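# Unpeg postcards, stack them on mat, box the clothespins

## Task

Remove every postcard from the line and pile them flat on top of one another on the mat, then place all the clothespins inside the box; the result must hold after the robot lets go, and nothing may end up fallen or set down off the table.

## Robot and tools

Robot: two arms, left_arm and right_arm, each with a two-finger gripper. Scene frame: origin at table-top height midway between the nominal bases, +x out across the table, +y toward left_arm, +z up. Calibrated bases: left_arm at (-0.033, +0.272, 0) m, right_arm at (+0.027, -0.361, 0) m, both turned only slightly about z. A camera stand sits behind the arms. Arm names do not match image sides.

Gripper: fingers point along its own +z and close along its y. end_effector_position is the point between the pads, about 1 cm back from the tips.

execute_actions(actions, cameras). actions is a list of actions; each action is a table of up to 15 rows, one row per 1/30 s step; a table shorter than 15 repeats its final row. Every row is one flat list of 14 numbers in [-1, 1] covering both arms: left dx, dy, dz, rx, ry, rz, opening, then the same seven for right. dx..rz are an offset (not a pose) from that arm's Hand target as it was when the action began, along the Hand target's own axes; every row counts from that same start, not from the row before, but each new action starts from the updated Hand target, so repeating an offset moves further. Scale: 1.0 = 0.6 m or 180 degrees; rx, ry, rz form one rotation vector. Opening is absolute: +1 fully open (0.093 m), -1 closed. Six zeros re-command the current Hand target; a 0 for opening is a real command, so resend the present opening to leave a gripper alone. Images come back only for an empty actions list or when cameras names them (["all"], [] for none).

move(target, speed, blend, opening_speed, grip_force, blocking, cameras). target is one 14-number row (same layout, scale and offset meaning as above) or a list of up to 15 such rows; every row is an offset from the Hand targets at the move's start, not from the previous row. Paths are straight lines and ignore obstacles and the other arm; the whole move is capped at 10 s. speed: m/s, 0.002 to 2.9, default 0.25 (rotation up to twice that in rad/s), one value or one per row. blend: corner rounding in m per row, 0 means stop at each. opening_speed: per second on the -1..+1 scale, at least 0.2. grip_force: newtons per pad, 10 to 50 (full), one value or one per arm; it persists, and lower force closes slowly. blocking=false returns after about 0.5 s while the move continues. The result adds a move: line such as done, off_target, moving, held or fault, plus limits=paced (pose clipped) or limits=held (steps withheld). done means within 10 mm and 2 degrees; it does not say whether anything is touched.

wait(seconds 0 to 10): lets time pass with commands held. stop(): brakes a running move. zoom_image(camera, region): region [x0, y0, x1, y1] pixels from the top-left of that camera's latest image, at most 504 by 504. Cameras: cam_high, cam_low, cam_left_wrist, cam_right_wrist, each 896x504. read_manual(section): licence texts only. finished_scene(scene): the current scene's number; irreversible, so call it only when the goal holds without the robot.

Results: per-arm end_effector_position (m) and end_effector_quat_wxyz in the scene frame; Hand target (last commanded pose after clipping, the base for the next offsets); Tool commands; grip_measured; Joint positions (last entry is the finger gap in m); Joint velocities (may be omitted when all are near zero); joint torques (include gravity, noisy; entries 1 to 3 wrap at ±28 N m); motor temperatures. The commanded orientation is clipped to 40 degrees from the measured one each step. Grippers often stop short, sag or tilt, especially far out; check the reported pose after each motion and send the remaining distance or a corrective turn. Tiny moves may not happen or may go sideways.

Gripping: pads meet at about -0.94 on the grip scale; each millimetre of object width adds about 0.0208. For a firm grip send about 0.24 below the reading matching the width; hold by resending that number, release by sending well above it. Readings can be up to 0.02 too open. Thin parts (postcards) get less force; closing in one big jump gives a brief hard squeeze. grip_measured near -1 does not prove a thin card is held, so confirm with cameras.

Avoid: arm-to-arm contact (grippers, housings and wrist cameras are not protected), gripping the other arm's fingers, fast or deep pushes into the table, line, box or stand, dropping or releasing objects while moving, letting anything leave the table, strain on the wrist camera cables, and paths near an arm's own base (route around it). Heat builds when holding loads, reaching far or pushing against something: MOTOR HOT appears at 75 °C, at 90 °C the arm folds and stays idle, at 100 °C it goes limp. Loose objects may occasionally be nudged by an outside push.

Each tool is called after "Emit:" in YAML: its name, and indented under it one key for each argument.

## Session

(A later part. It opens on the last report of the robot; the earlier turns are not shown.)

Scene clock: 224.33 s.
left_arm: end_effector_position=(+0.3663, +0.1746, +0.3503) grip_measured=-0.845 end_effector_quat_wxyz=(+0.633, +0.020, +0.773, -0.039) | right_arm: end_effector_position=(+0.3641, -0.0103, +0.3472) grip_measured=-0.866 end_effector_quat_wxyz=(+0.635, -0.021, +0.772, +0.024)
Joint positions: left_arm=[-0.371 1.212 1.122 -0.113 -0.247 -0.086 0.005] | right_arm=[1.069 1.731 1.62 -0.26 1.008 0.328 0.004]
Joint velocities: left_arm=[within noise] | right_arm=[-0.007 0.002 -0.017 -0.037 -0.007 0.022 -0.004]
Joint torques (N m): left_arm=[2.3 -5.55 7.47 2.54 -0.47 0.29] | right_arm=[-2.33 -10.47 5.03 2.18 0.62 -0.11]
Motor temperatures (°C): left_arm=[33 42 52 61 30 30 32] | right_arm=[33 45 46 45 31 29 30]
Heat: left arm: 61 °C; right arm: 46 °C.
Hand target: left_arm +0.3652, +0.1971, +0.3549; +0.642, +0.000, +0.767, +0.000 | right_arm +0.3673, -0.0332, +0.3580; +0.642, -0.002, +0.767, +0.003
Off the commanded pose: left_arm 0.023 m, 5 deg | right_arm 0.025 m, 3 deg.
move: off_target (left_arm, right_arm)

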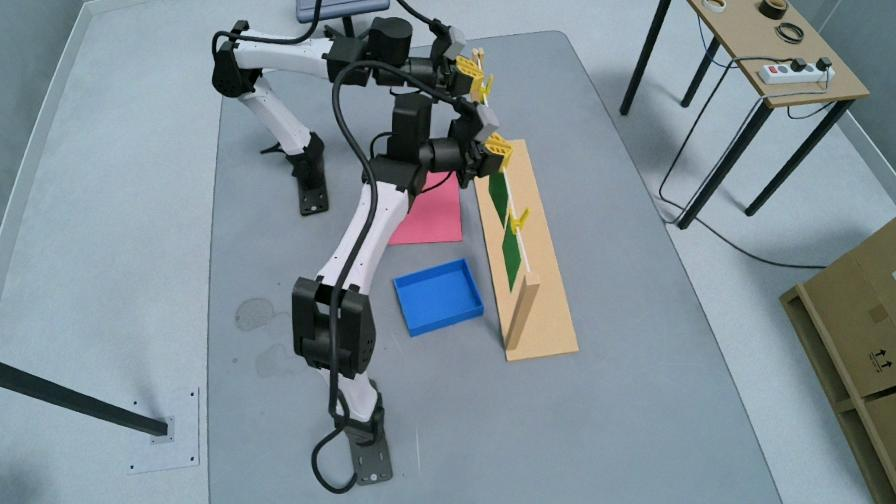

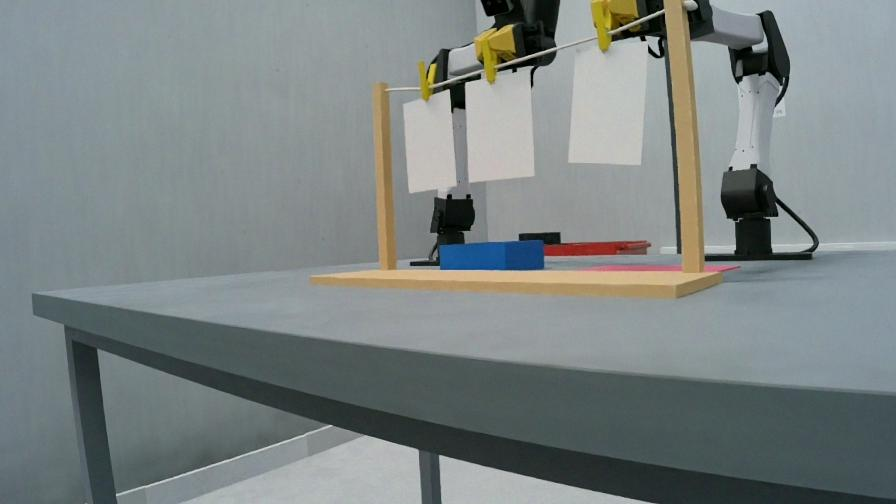

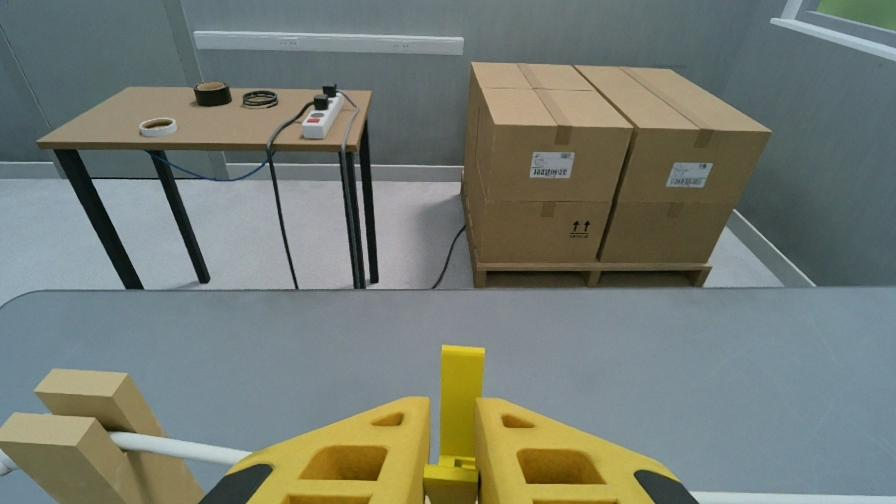

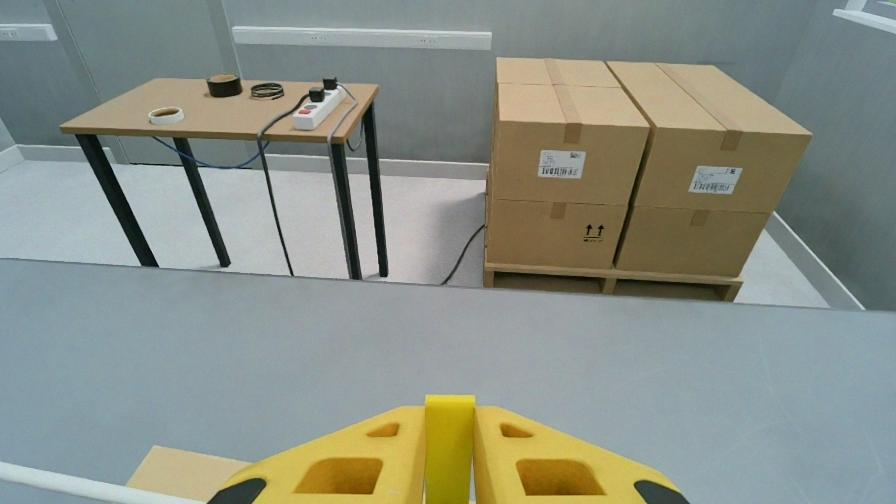

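Emit:
move:
  target: [0,0.045,0,0,0,0,-0.87,0,-0.025,0,0,0,0,-0.87]
  speed: 0.03
  opening_speed: 0.6
  cameras: ["cam_left_wrist","cam_low","cam_high"]

Scene clock: 235.53 s.
left_arm: end_effector_position=(+0.3670, +0.2026, +0.3524) grip_measured=-0.864 end_effector_quat_wxyz=(+0.635, +0.018, +0.771, -0.040) | right_arm: end_effector_position=(+0.3643, -0.0250, +0.3479) grip_measured=-0.866 end_effector_quat_wxyz=(+0.635, -0.021, +0.772, +0.025)
Joint positions: left_arm=[-0.262 1.183 1.104 -0.113 -0.143 -0.067 0.004] | right_arm=[1.05 1.678 1.559 -0.239 0.988 0.315 0.004]
Joint torques (N m): left_arm=[2.33 -5.14 7.3 2.45 -0.43 0.27] | right_arm=[-2.43 -10.03 5.04 2.2 0.62 -0.11]
Motor temperatures (°C): left_arm=[34 43 52 61 30 30 32] | right_arm=[33 47 45 44 31 29 30]
Heat: left arm: 61 °C; right arm: 47 °C.
Hand target: left_arm +0.3652, +0.2240, +0.3548; +0.642, +0.000, +0.767, +0.000 | right_arm +0.3674, -0.0482, +0.3580; +0.642, -0.002, +0.767, +0.003
Off the commanded pose: left_arm 0.022 m, 5 deg | right_arm 0.025 m, 4 deg.
move: off_target (left_arm, right_arm)
Images, in order (width x height): cam_high 896x504, cam_low 896x504, cam_left_wrist 896x504.

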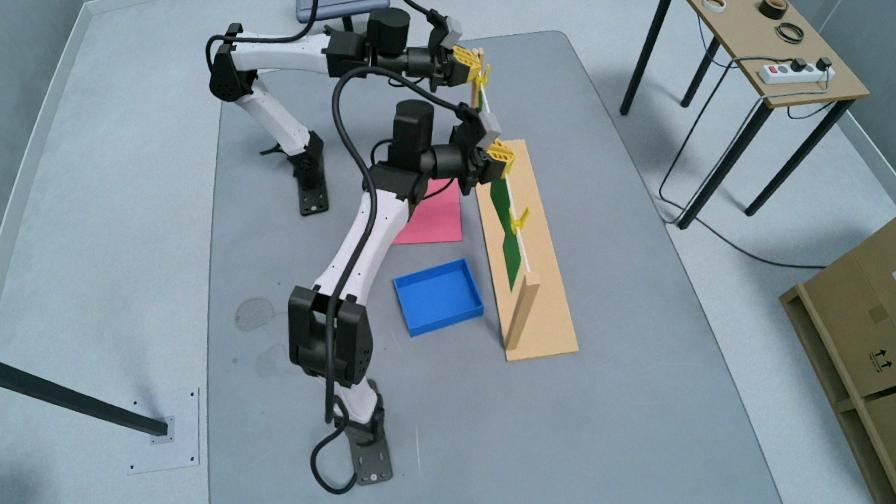

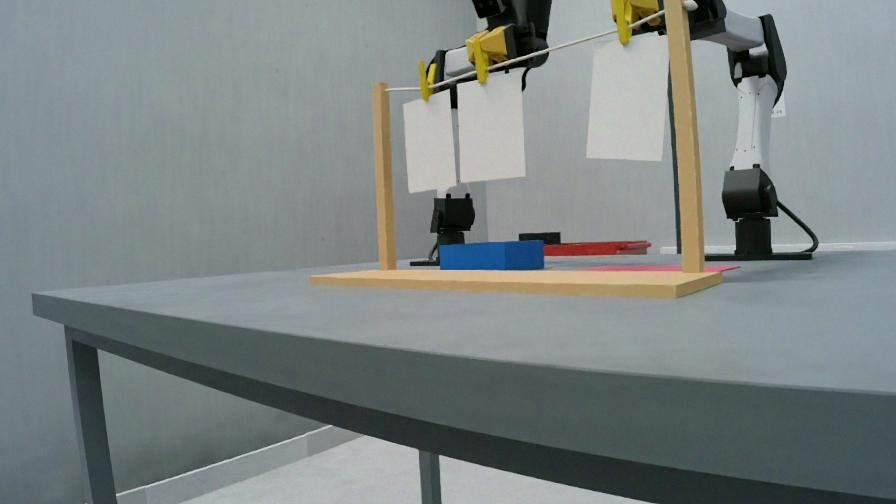

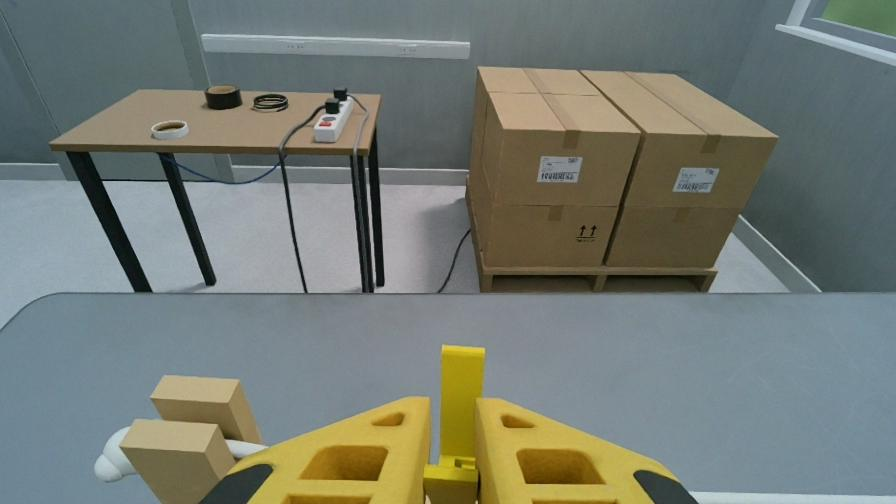

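Emit:
move:
  target:
    - [0,-0.034,0,0,0,0,-0.87,0,0.036,0,0,0,0,-0.87]
    - [0,-0.034,0,0,0,0,-0.2,0,0.036,0,0,0,0,-0.2]
    - [-0.02,-0.034,-0.12,0,0,0,-0.2,-0.02,0.036,-0.12,0,0,0,-0.2]
  speed: 0.08
  opening_speed: 0.8
  cameras: ["all"]

Scene clock: 250.83 s.
left_arm: end_effector_position=(+0.2979, +0.2029, +0.3810) grip_measured=-0.202 end_effector_quat_wxyz=(+0.644, +0.004, +0.765, -0.002) | right_arm: end_effector_position=(+0.3009, -0.0212, +0.3624) grip_measured=-0.201 end_effector_quat_wxyz=(+0.633, -0.026, +0.773, -0.016)
Joint positions: left_arm=[-0.421 0.971 1.104 -0.318 -0.376 -0.066 0.036] | right_arm=[1.227 1.677 1.676 -0.569 1.197 0.481 0.036]
Joint torques (N m): left_arm=[-0.23 -1.88 7.65 2.39 -0.05 -0.11] | right_arm=[0.05 -8.46 8.2 2.04 0.47 0.21]
Motor temperatures (°C): left_arm=[33 42 52 60 30 30 32] | right_arm=[33 49 44 44 31 29 30]
Heat: left arm: 60 °C; right arm: 49 °C.
Hand target: left_arm +0.2965, +0.2035, +0.3792; +0.642, +0.000, +0.767, +0.000 | right_arm +0.2984, -0.0270, +0.3824; +0.642, -0.002, +0.767, +0.003
Off the commanded pose: left_arm 0.002 m, 1 deg | right_arm 0.021 m, 4 deg.
move: off_target (right_arm); target 2's new opening was sent with right_arm's hand 0.011 m and 2 deg from that target

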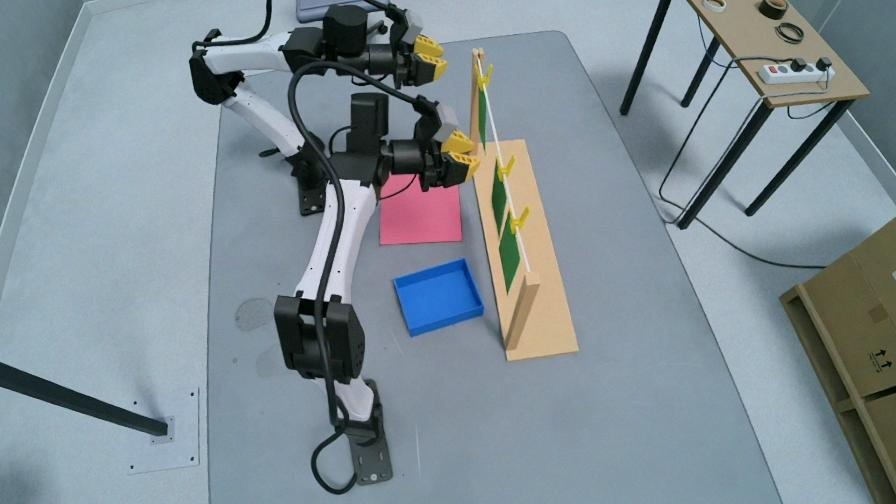

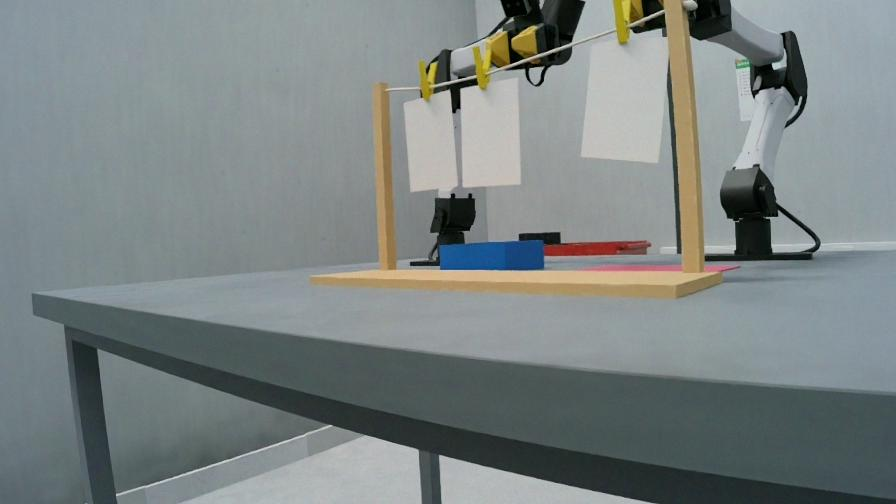

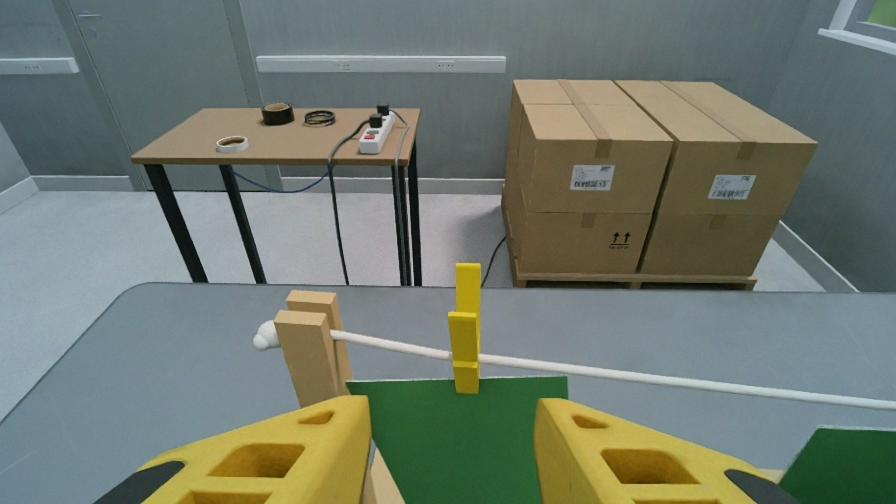

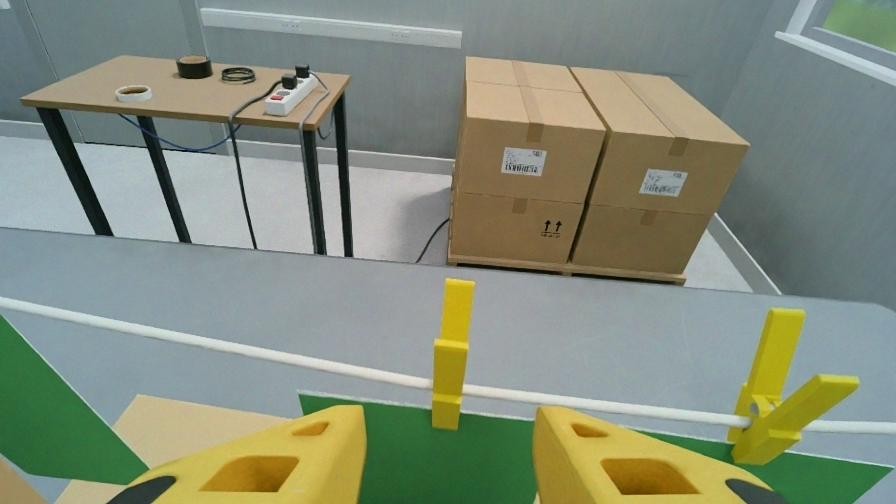

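Emit:
move:
  target:
    - [0.279,-0.0725,0.039,0.3765,-0.0495,0.0334,-0.44,0,0,0,0,0,0,-0.2]
    - [0.263,-0.1525,0.129,0.3765,-0.0495,0.0334,-0.44,0,0,0,0,0,0,-0.2]
  speed: 0.2
  cameras: ["all"]

Scene clock: 292.67 s.
left_arm: end_effector_position=(+0.3382, +0.1128, +0.2049) grip_measured=-0.438 end_effector_quat_wxyz=(+0.579, +0.395, +0.591, -0.400) | right_arm: end_effector_position=(+0.3008, -0.0214, +0.3621) grip_measured=-0.201 end_effector_quat_wxyz=(+0.633, -0.026, +0.774, -0.016)
Joint positions: left_arm=[-0.04 1.674 0.707 0.94 1.187 0.009 0.024] | right_arm=[1.227 1.677 1.676 -0.571 1.197 0.482 0.036]
Joint torques (N m): left_arm=[-0.03 -5.38 8.92 2.04 0 -0.04] | right_arm=[0.05 -8.46 8.24 2.03 0.48 0.2]
Motor temperatures (°C): left_arm=[33 40 51 61 30 30 31] | right_arm=[33 47 45 43 31 29 30]
Heat: left arm: 61 °C; right arm: 47 °C.
Hand target: left_arm +0.3449, +0.1123, +0.2104; +0.586, +0.395, +0.586, -0.395 | right_arm +0.2984, -0.0270, +0.3824; +0.642, -0.002, +0.767, +0.003
Off the commanded pose: left_arm 0.009 m, 1 deg | right_arm 0.021 m, 4 deg.
move: off_target (right_arm)

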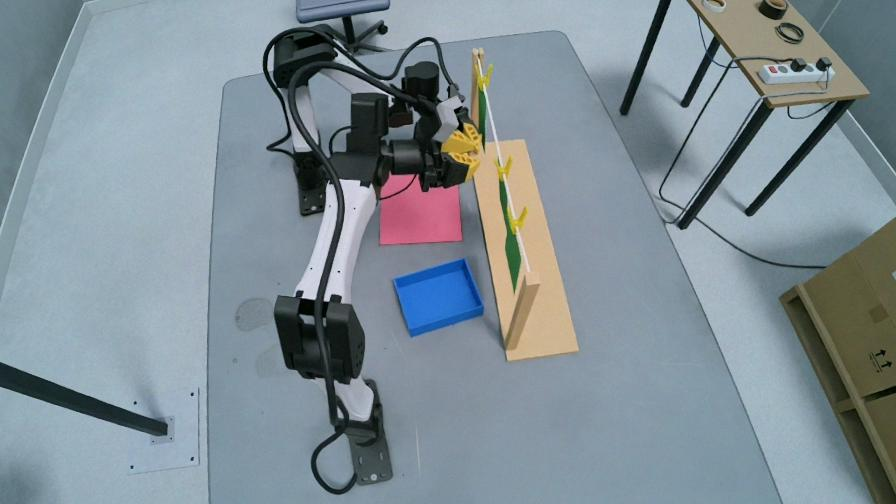

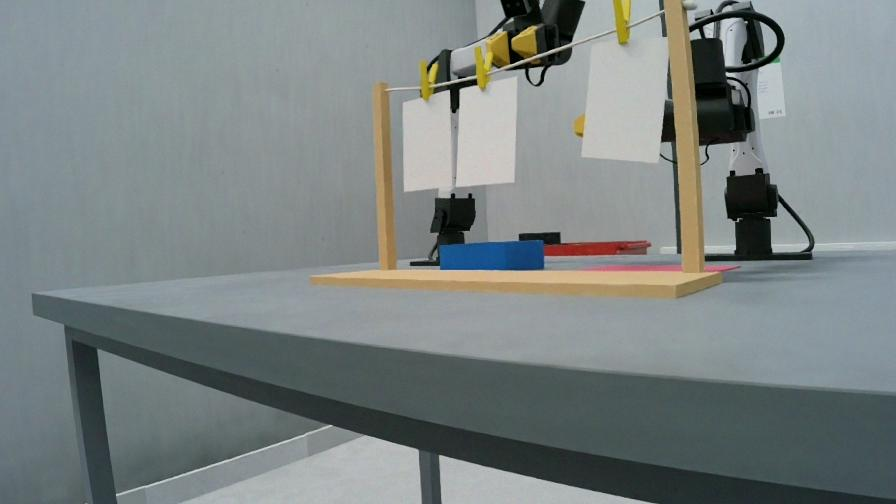

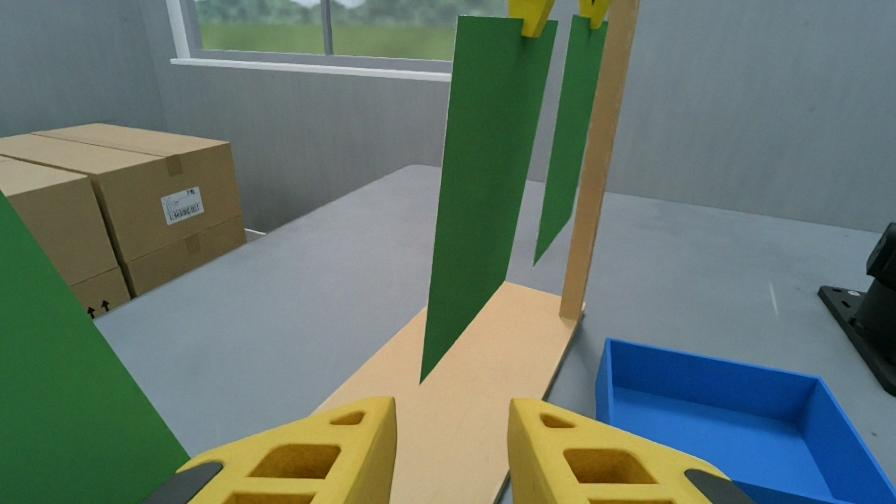

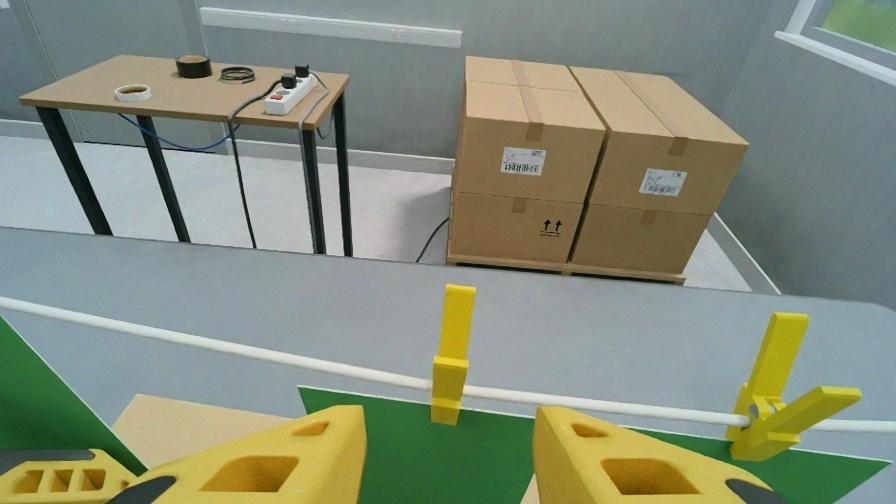

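Emit:
move:
  target: [0,0.004,0.105,0,0,0,-0.44,0,0,0,0,0,0,-0.2]
  speed: 0.1
  cameras: ["cam_left_wrist","cam_right_wrist"]

Scene clock: 315.93 s.
left_arm: end_effector_position=(+0.3641, +0.0561, +0.2072) grip_measured=-0.438 end_effector_quat_wxyz=(+0.583, +0.399, +0.586, -0.397) | right_arm: end_effector_position=(+0.3008, -0.0214, +0.3621) grip_measured=-0.201 end_effector_quat_wxyz=(+0.633, -0.026, +0.774, -0.016)
Joint positions: left_arm=[-0.206 1.779 0.835 0.935 1.021 0.008 0.024] | right_arm=[1.227 1.677 1.676 -0.571 1.197 0.482 0.036]
Joint torques (N m): left_arm=[0.23 -6.27 9.62 1.97 0.01 -0.14] | right_arm=[0.05 -8.47 8.23 2.03 0.48 0.2]
Motor temperatures (°C): left_arm=[33 40 51 59 29 30 31] | right_arm=[33 47 45 42 31 29 30]
Heat: left arm: 59 °C; right arm: 47 °C.
Hand target: left_arm +0.3707, +0.0547, +0.2102; +0.586, +0.395, +0.586, -0.395 | right_arm +0.2984, -0.0270, +0.3824; +0.642, -0.002, +0.767, +0.003
Off the commanded pose: left_arm 0.007 m, 1 deg | right_arm 0.021 m, 4 deg.
move: off_target (right_arm)
Images, in order (width x height): cam_left_wrist 896x504, cam_right_wrist 896x504.

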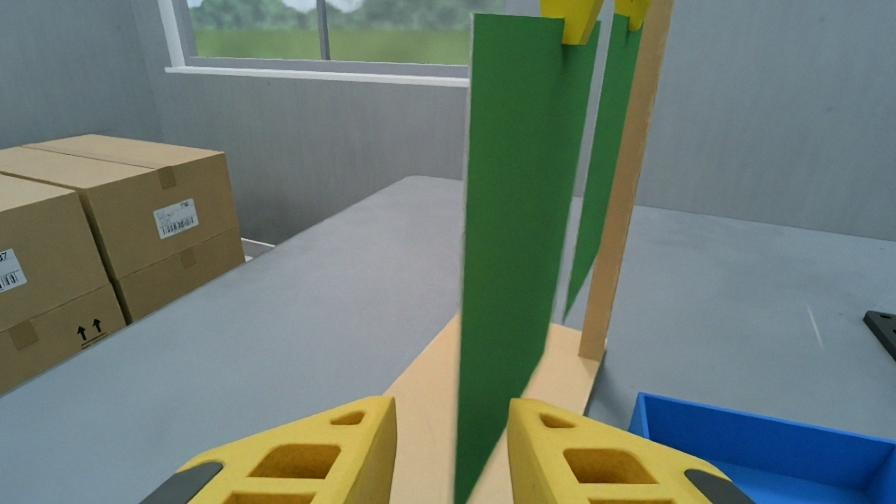

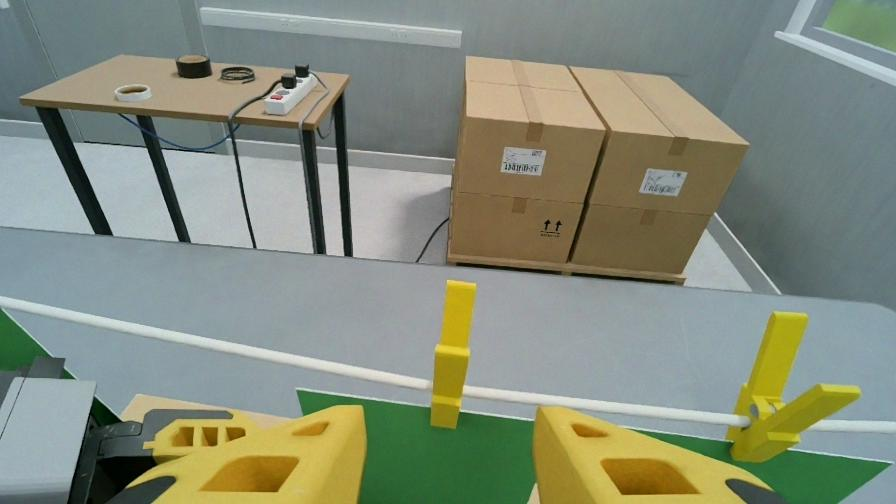

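Emit:
move:
  target:
    - [0,-0.011,0,0,0,0,-0.44,0,0,0,0,0,0,-0.2]
    - [0,-0.011,0.047,0,0,0,-0.44,0,0,0,0,0,0,-0.2]
  speed: 0.06
  cameras: ["cam_left_wrist","cam_right_wrist","cam_low"]

Scene clock: 331.87 s.
left_arm: end_effector_position=(+0.3688, +0.0280, +0.2072) grip_measured=-0.438 end_effector_quat_wxyz=(+0.583, +0.399, +0.586, -0.397) | right_arm: end_effector_position=(+0.3008, -0.0214, +0.3621) grip_measured=-0.201 end_effector_quat_wxyz=(+0.633, -0.026, +0.774, -0.016)
Joint positions: left_arm=[-0.283 1.813 0.88 0.924 0.945 0.008 0.024] | right_arm=[1.227 1.677 1.676 -0.571 1.197 0.482 0.036]
Joint torques (N m): left_arm=[-0.1 -6.74 9.28 2.07 0.02 -0.14] | right_arm=[0.05 -8.46 8.24 2.03 0.47 0.2]
Motor temperatures (°C): left_arm=[33 42 52 59 29 30 31] | right_arm=[33 47 46 42 31 29 30]
Heat: left arm: 59 °C; right arm: 47 °C.
Hand target: left_arm +0.3752, +0.0262, +0.2103; +0.586, +0.395, +0.586, -0.395 | right_arm +0.2984, -0.0270, +0.3824; +0.642, -0.002, +0.767, +0.003
Off the commanded pose: left_arm 0.007 m, 1 deg | right_arm 0.021 m, 4 deg.
move: off_target (right_arm)
Images, in order (width x height): cam_low 896x504, cam_left_wrist 896x504, cam_right_wrist 896x504.

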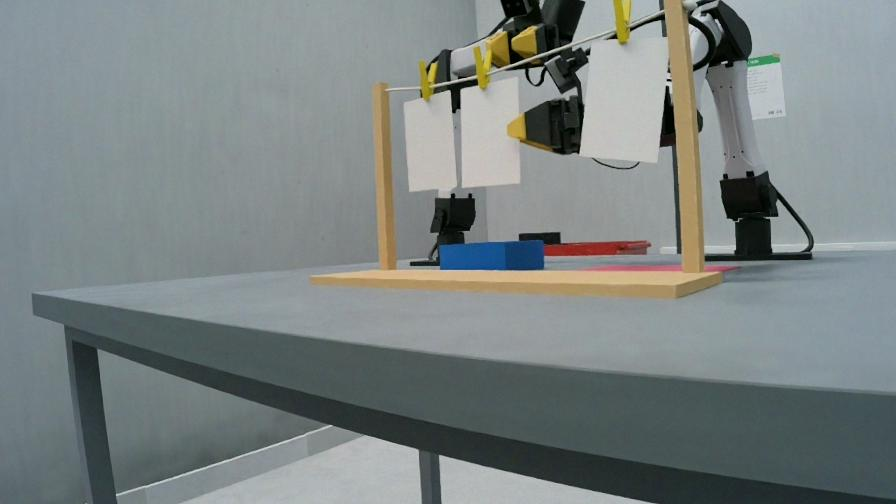

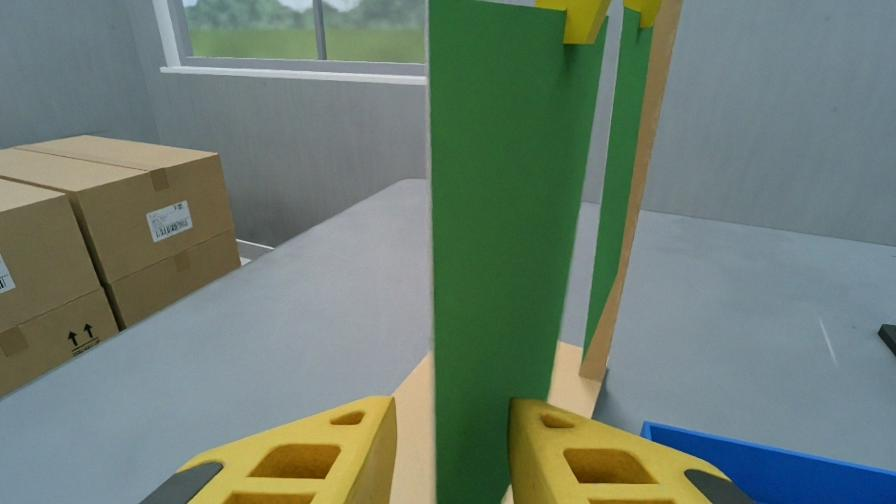

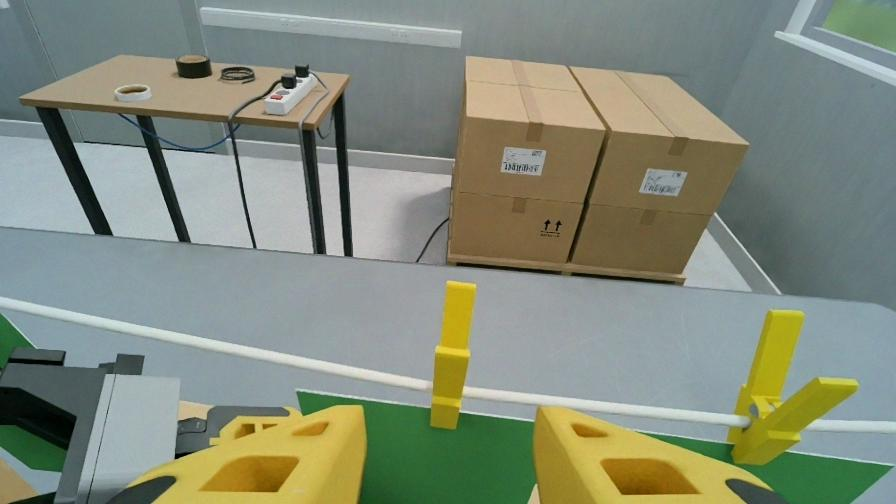

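Emit:
move:
  target: [0,0,0,0,0,0,-1,0,0,0,0,0,0,-0.2]
  opening_speed: 0.3
  grip_force: [15, 50]
  cameras: ["cam_left_wrist","cam_right_wrist","cam_low","cam_high"]

Scene clock: 353.57 s.
left_arm: end_effector_position=(+0.3689, +0.0280, +0.2072) grip_measured=-0.960 end_effector_quat_wxyz=(+0.583, +0.399, +0.586, -0.396) | right_arm: end_effector_position=(+0.3008, -0.0214, +0.3621) grip_measured=-0.201 end_effector_quat_wxyz=(+0.633, -0.026, +0.774, -0.016)
Joint positions: left_arm=[-0.283 1.813 0.88 0.924 0.944 0.008 0] | right_arm=[1.227 1.677 1.676 -0.571 1.197 0.482 0.036]
Joint torques (N m): left_arm=[0.16 -6.58 9.29 2.05 0.04 -0.12] | right_arm=[0.05 -8.46 8.23 2.03 0.47 0.2]
Motor temperatures (°C): left_arm=[33 44 53 56 29 30 31] | right_arm=[32 47 46 42 31 29 30]
Heat: left arm: 56 °C; right arm: 47 °C.
Hand target: left_arm +0.3752, +0.0262, +0.2102; +0.586, +0.395, +0.587, -0.395 | right_arm +0.2984, -0.0270, +0.3824; +0.642, -0.002, +0.767, +0.003
Off the commanded pose: left_arm 0.007 m, 1 deg | right_arm 0.021 m, 4 deg.
grip_force (N): 15, 50
move: off_target (right_arm)

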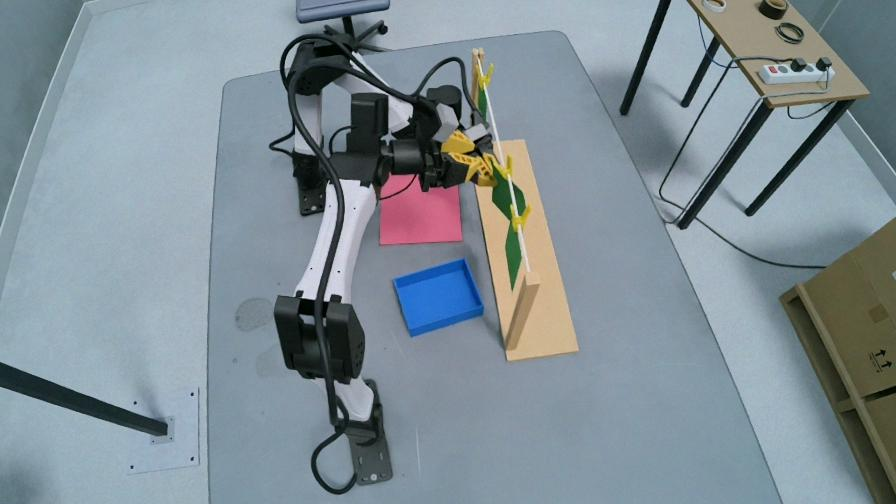

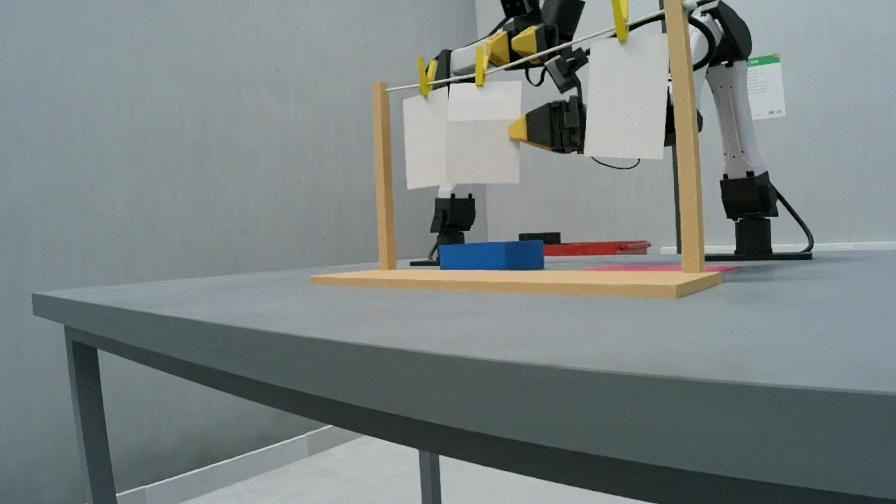

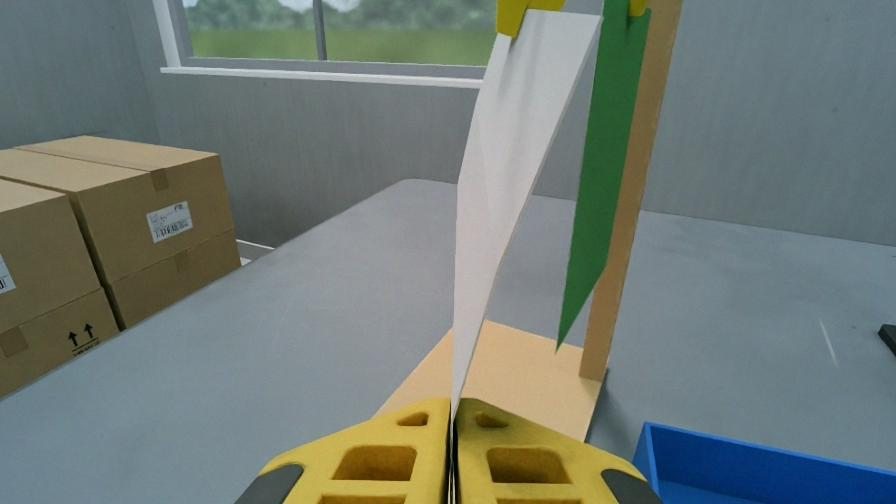

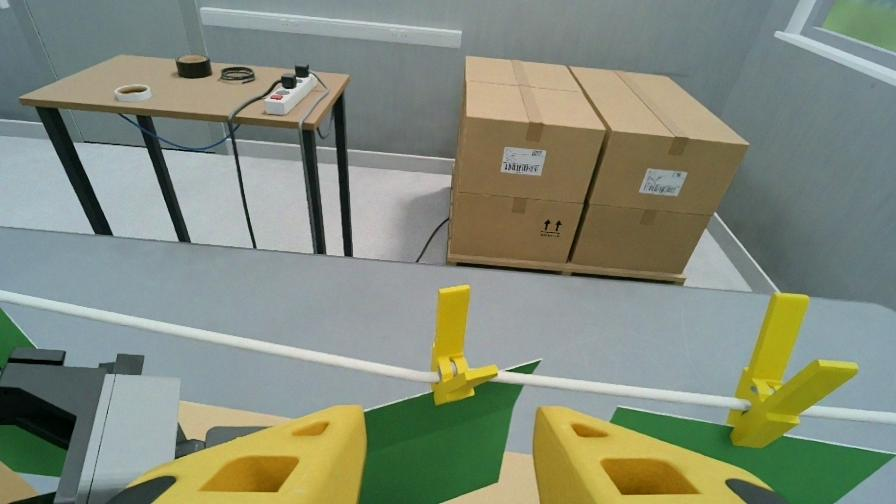

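Emit:
zoom_image:
  camera: "cam_right_wrist"
  region: [380, 250, 560, 430]

Emit:
zoom_image:
  camera: "cam_high"
  region: [450, 110, 570, 230]

Emit:
zoom_image:
  camera: "cam_low"
  region: [400, 30, 560, 200]

Scaled by 2.800.

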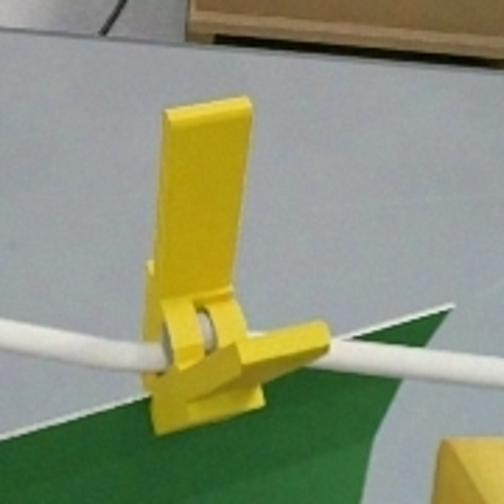

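Scaled by 4.200.

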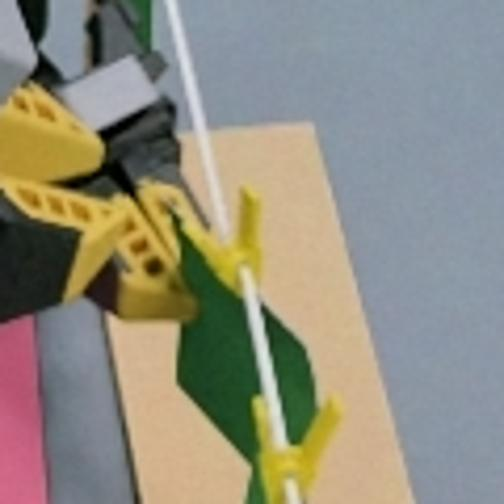

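Scaled by 2.965.

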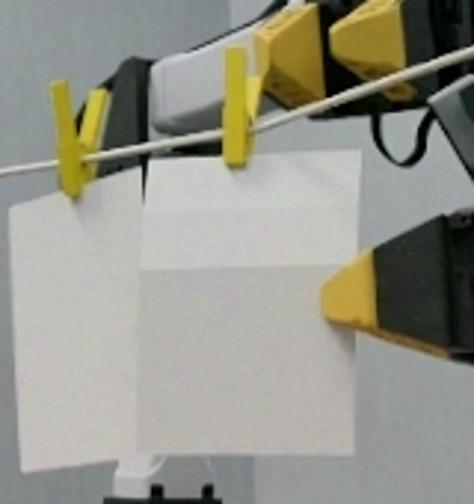

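Emit:
move:
  target: [0,-0.033,0,0,0,0,-1,0,0,0,0,0,0,-0.2]
  speed: 0.04
  cameras: ["cam_left_wrist","cam_right_wrist","cam_low"]

Emit:
zoom_image:
  camera: "cam_right_wrist"
  region: [380, 250, 560, 430]

Scene clock: 397.37 s.
left_arm: end_effector_position=(+0.3594, +0.0187, +0.2062) grip_measured=-0.969 end_effector_quat_wxyz=(+0.583, +0.400, +0.585, -0.397) | right_arm: end_effector_position=(+0.3008, -0.0214, +0.3621) grip_measured=-0.201 end_effector_quat_wxyz=(+0.633, -0.026, +0.774, -0.016)
Joint positions: left_arm=[-0.315 1.796 0.851 0.938 0.915 0.008 0] | right_arm=[1.227 1.677 1.676 -0.571 1.197 0.482 0.036]
Joint torques (N m): left_arm=[-0.17 -9.24 6.04 2.04 -0.02 -0.14] | right_arm=[0.06 -8.46 8.23 2.03 0.47 0.2]
Motor temperatures (°C): left_arm=[32 45 55 54 29 30 31] | right_arm=[32 48 46 41 31 29 30]
Heat: left arm: 55 °C; right arm: 48 °C.
Hand target: left_arm +0.3568, +0.0187, +0.2103; +0.586, +0.395, +0.586, -0.395 | right_arm +0.2984, -0.0270, +0.3824; +0.642, -0.002, +0.767, +0.003
Off the commanded pose: left_arm 0.005 m, 1 deg | right_arm 0.021 m, 4 deg.
grip_force (N): 15, 50
move: off_target (right_arm)
Images, in order (width x height): cam_low 896x504, cam_left_wrist 896x504, cam_right_wrist 896x504.

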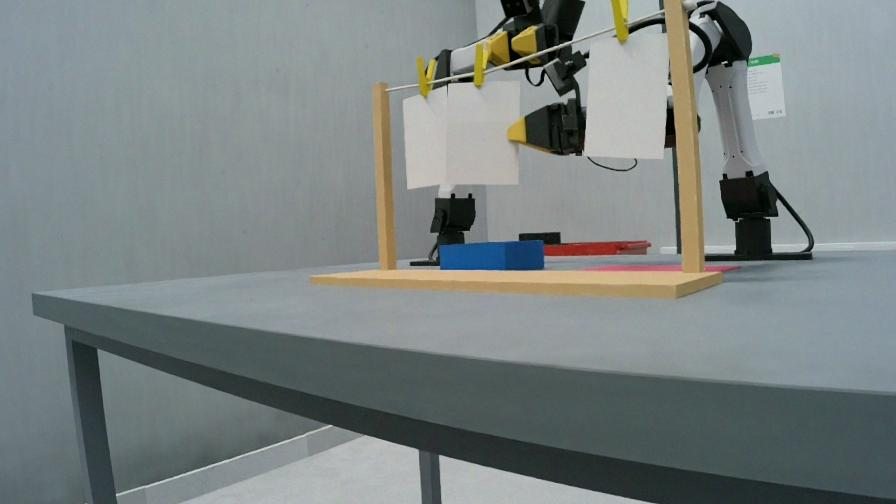

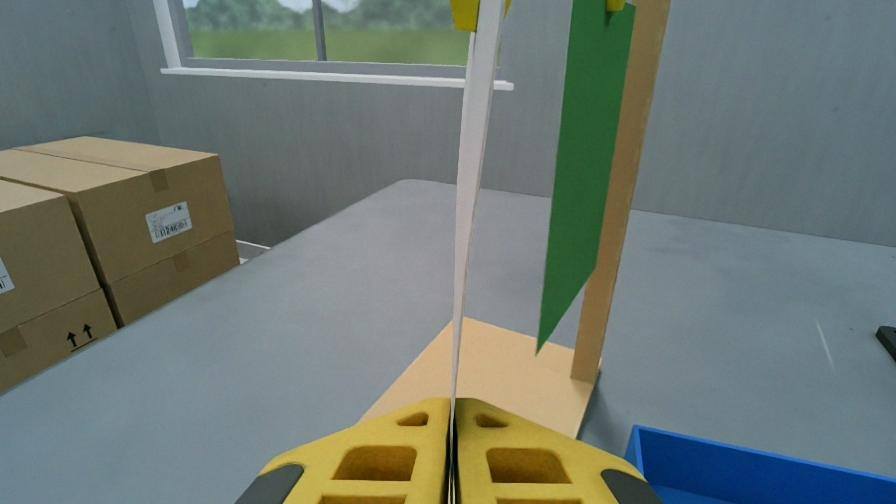

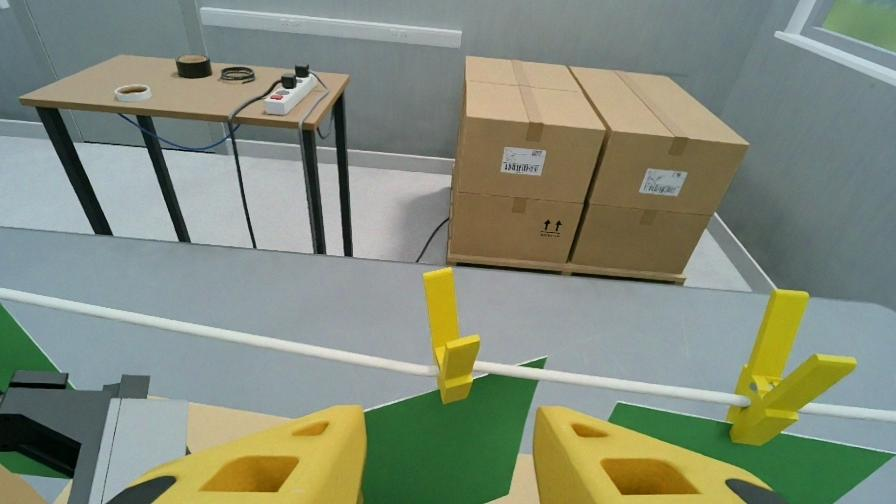

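Scaled by 2.800.

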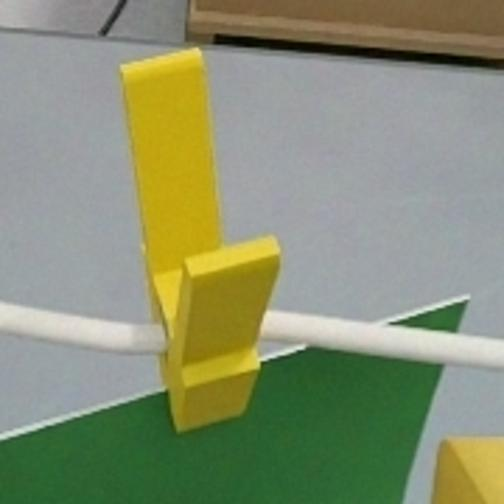

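Emit:
move:
  target:
    - [0,0,0,0,0,0,-1,-0.0458,-0.155,-0.0055,-0.4541,0.0886,-0.166,0.2]
    - [0,0,0,0,0,0,-1,-0.0315,-0.0967,0.1225,-0.4541,0.0886,-0.166,0.2]
  speed: [0.25, 0.12]
  grip_force: [25, 50]
  cameras: ["all"]

Scene clock: 433.77 s.
left_arm: end_effector_position=(+0.3595, +0.0188, +0.2062) grip_measured=-0.979 end_effector_quat_wxyz=(+0.584, +0.400, +0.585, -0.397) | right_arm: end_effector_position=(+0.3769, -0.0877, +0.3853) grip_measured=+0.199 end_effector_quat_wxyz=(+0.362, -0.591, +0.634, +0.342)
Joint positions: left_arm=[-0.315 1.796 0.851 0.938 0.914 0.008 0] | right_arm=[0.327 2.116 2.737 -1.578 -0.905 -0.834 0.055]
Joint torques (N m): left_arm=[-0.14 -9.32 5.97 2.04 -0.05 -0.14] | right_arm=[0.36 -7.62 5.7 1.66 -0.69 -0.04]
Motor temperatures (°C): left_arm=[32 50 52 56 29 30 31] | right_arm=[32 47 46 41 31 29 30]
Heat: left arm: 56 °C; right arm: 47 °C.
Hand target: left_arm +0.3568, +0.0187, +0.2103; +0.586, +0.395, +0.586, -0.395 | right_arm +0.3746, -0.0846, +0.3879; -0.363, +0.596, -0.628, -0.345
Off the commanded pose: left_arm 0.005 m, 1 deg | right_arm 0.005 m, 1 deg.
joint sent to its limit (right arm) — joint 4 (wrist pitch), lower limit. The joint targets still meet the commanded pose.
grip_force (N): 25, 50
move: done

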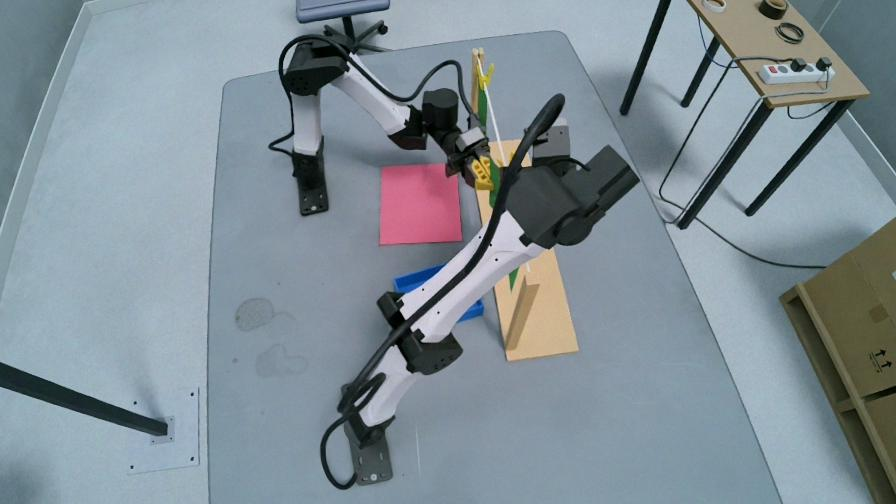

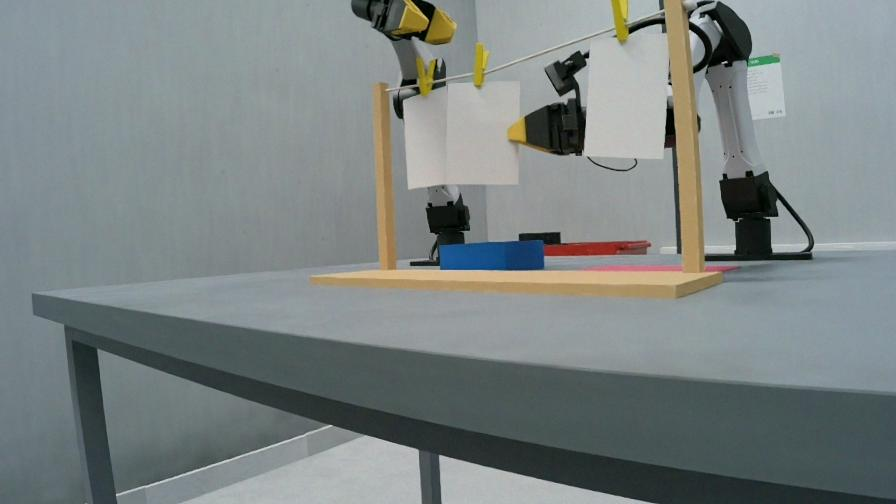

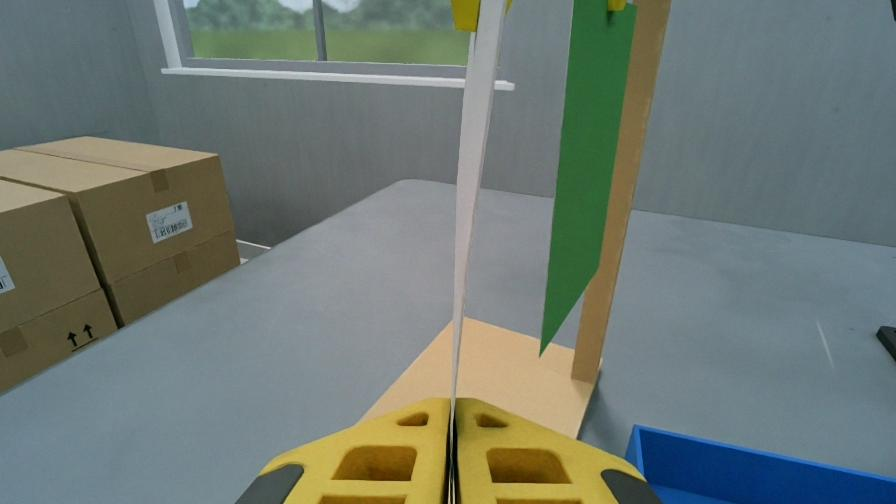

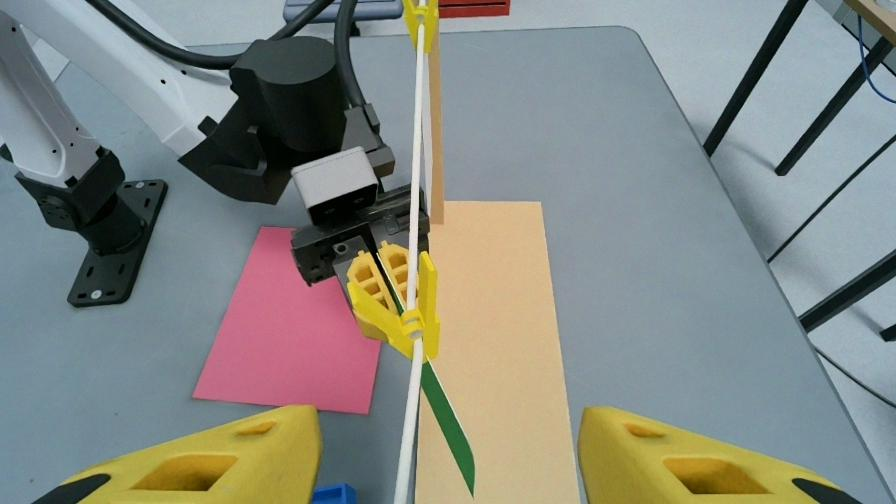

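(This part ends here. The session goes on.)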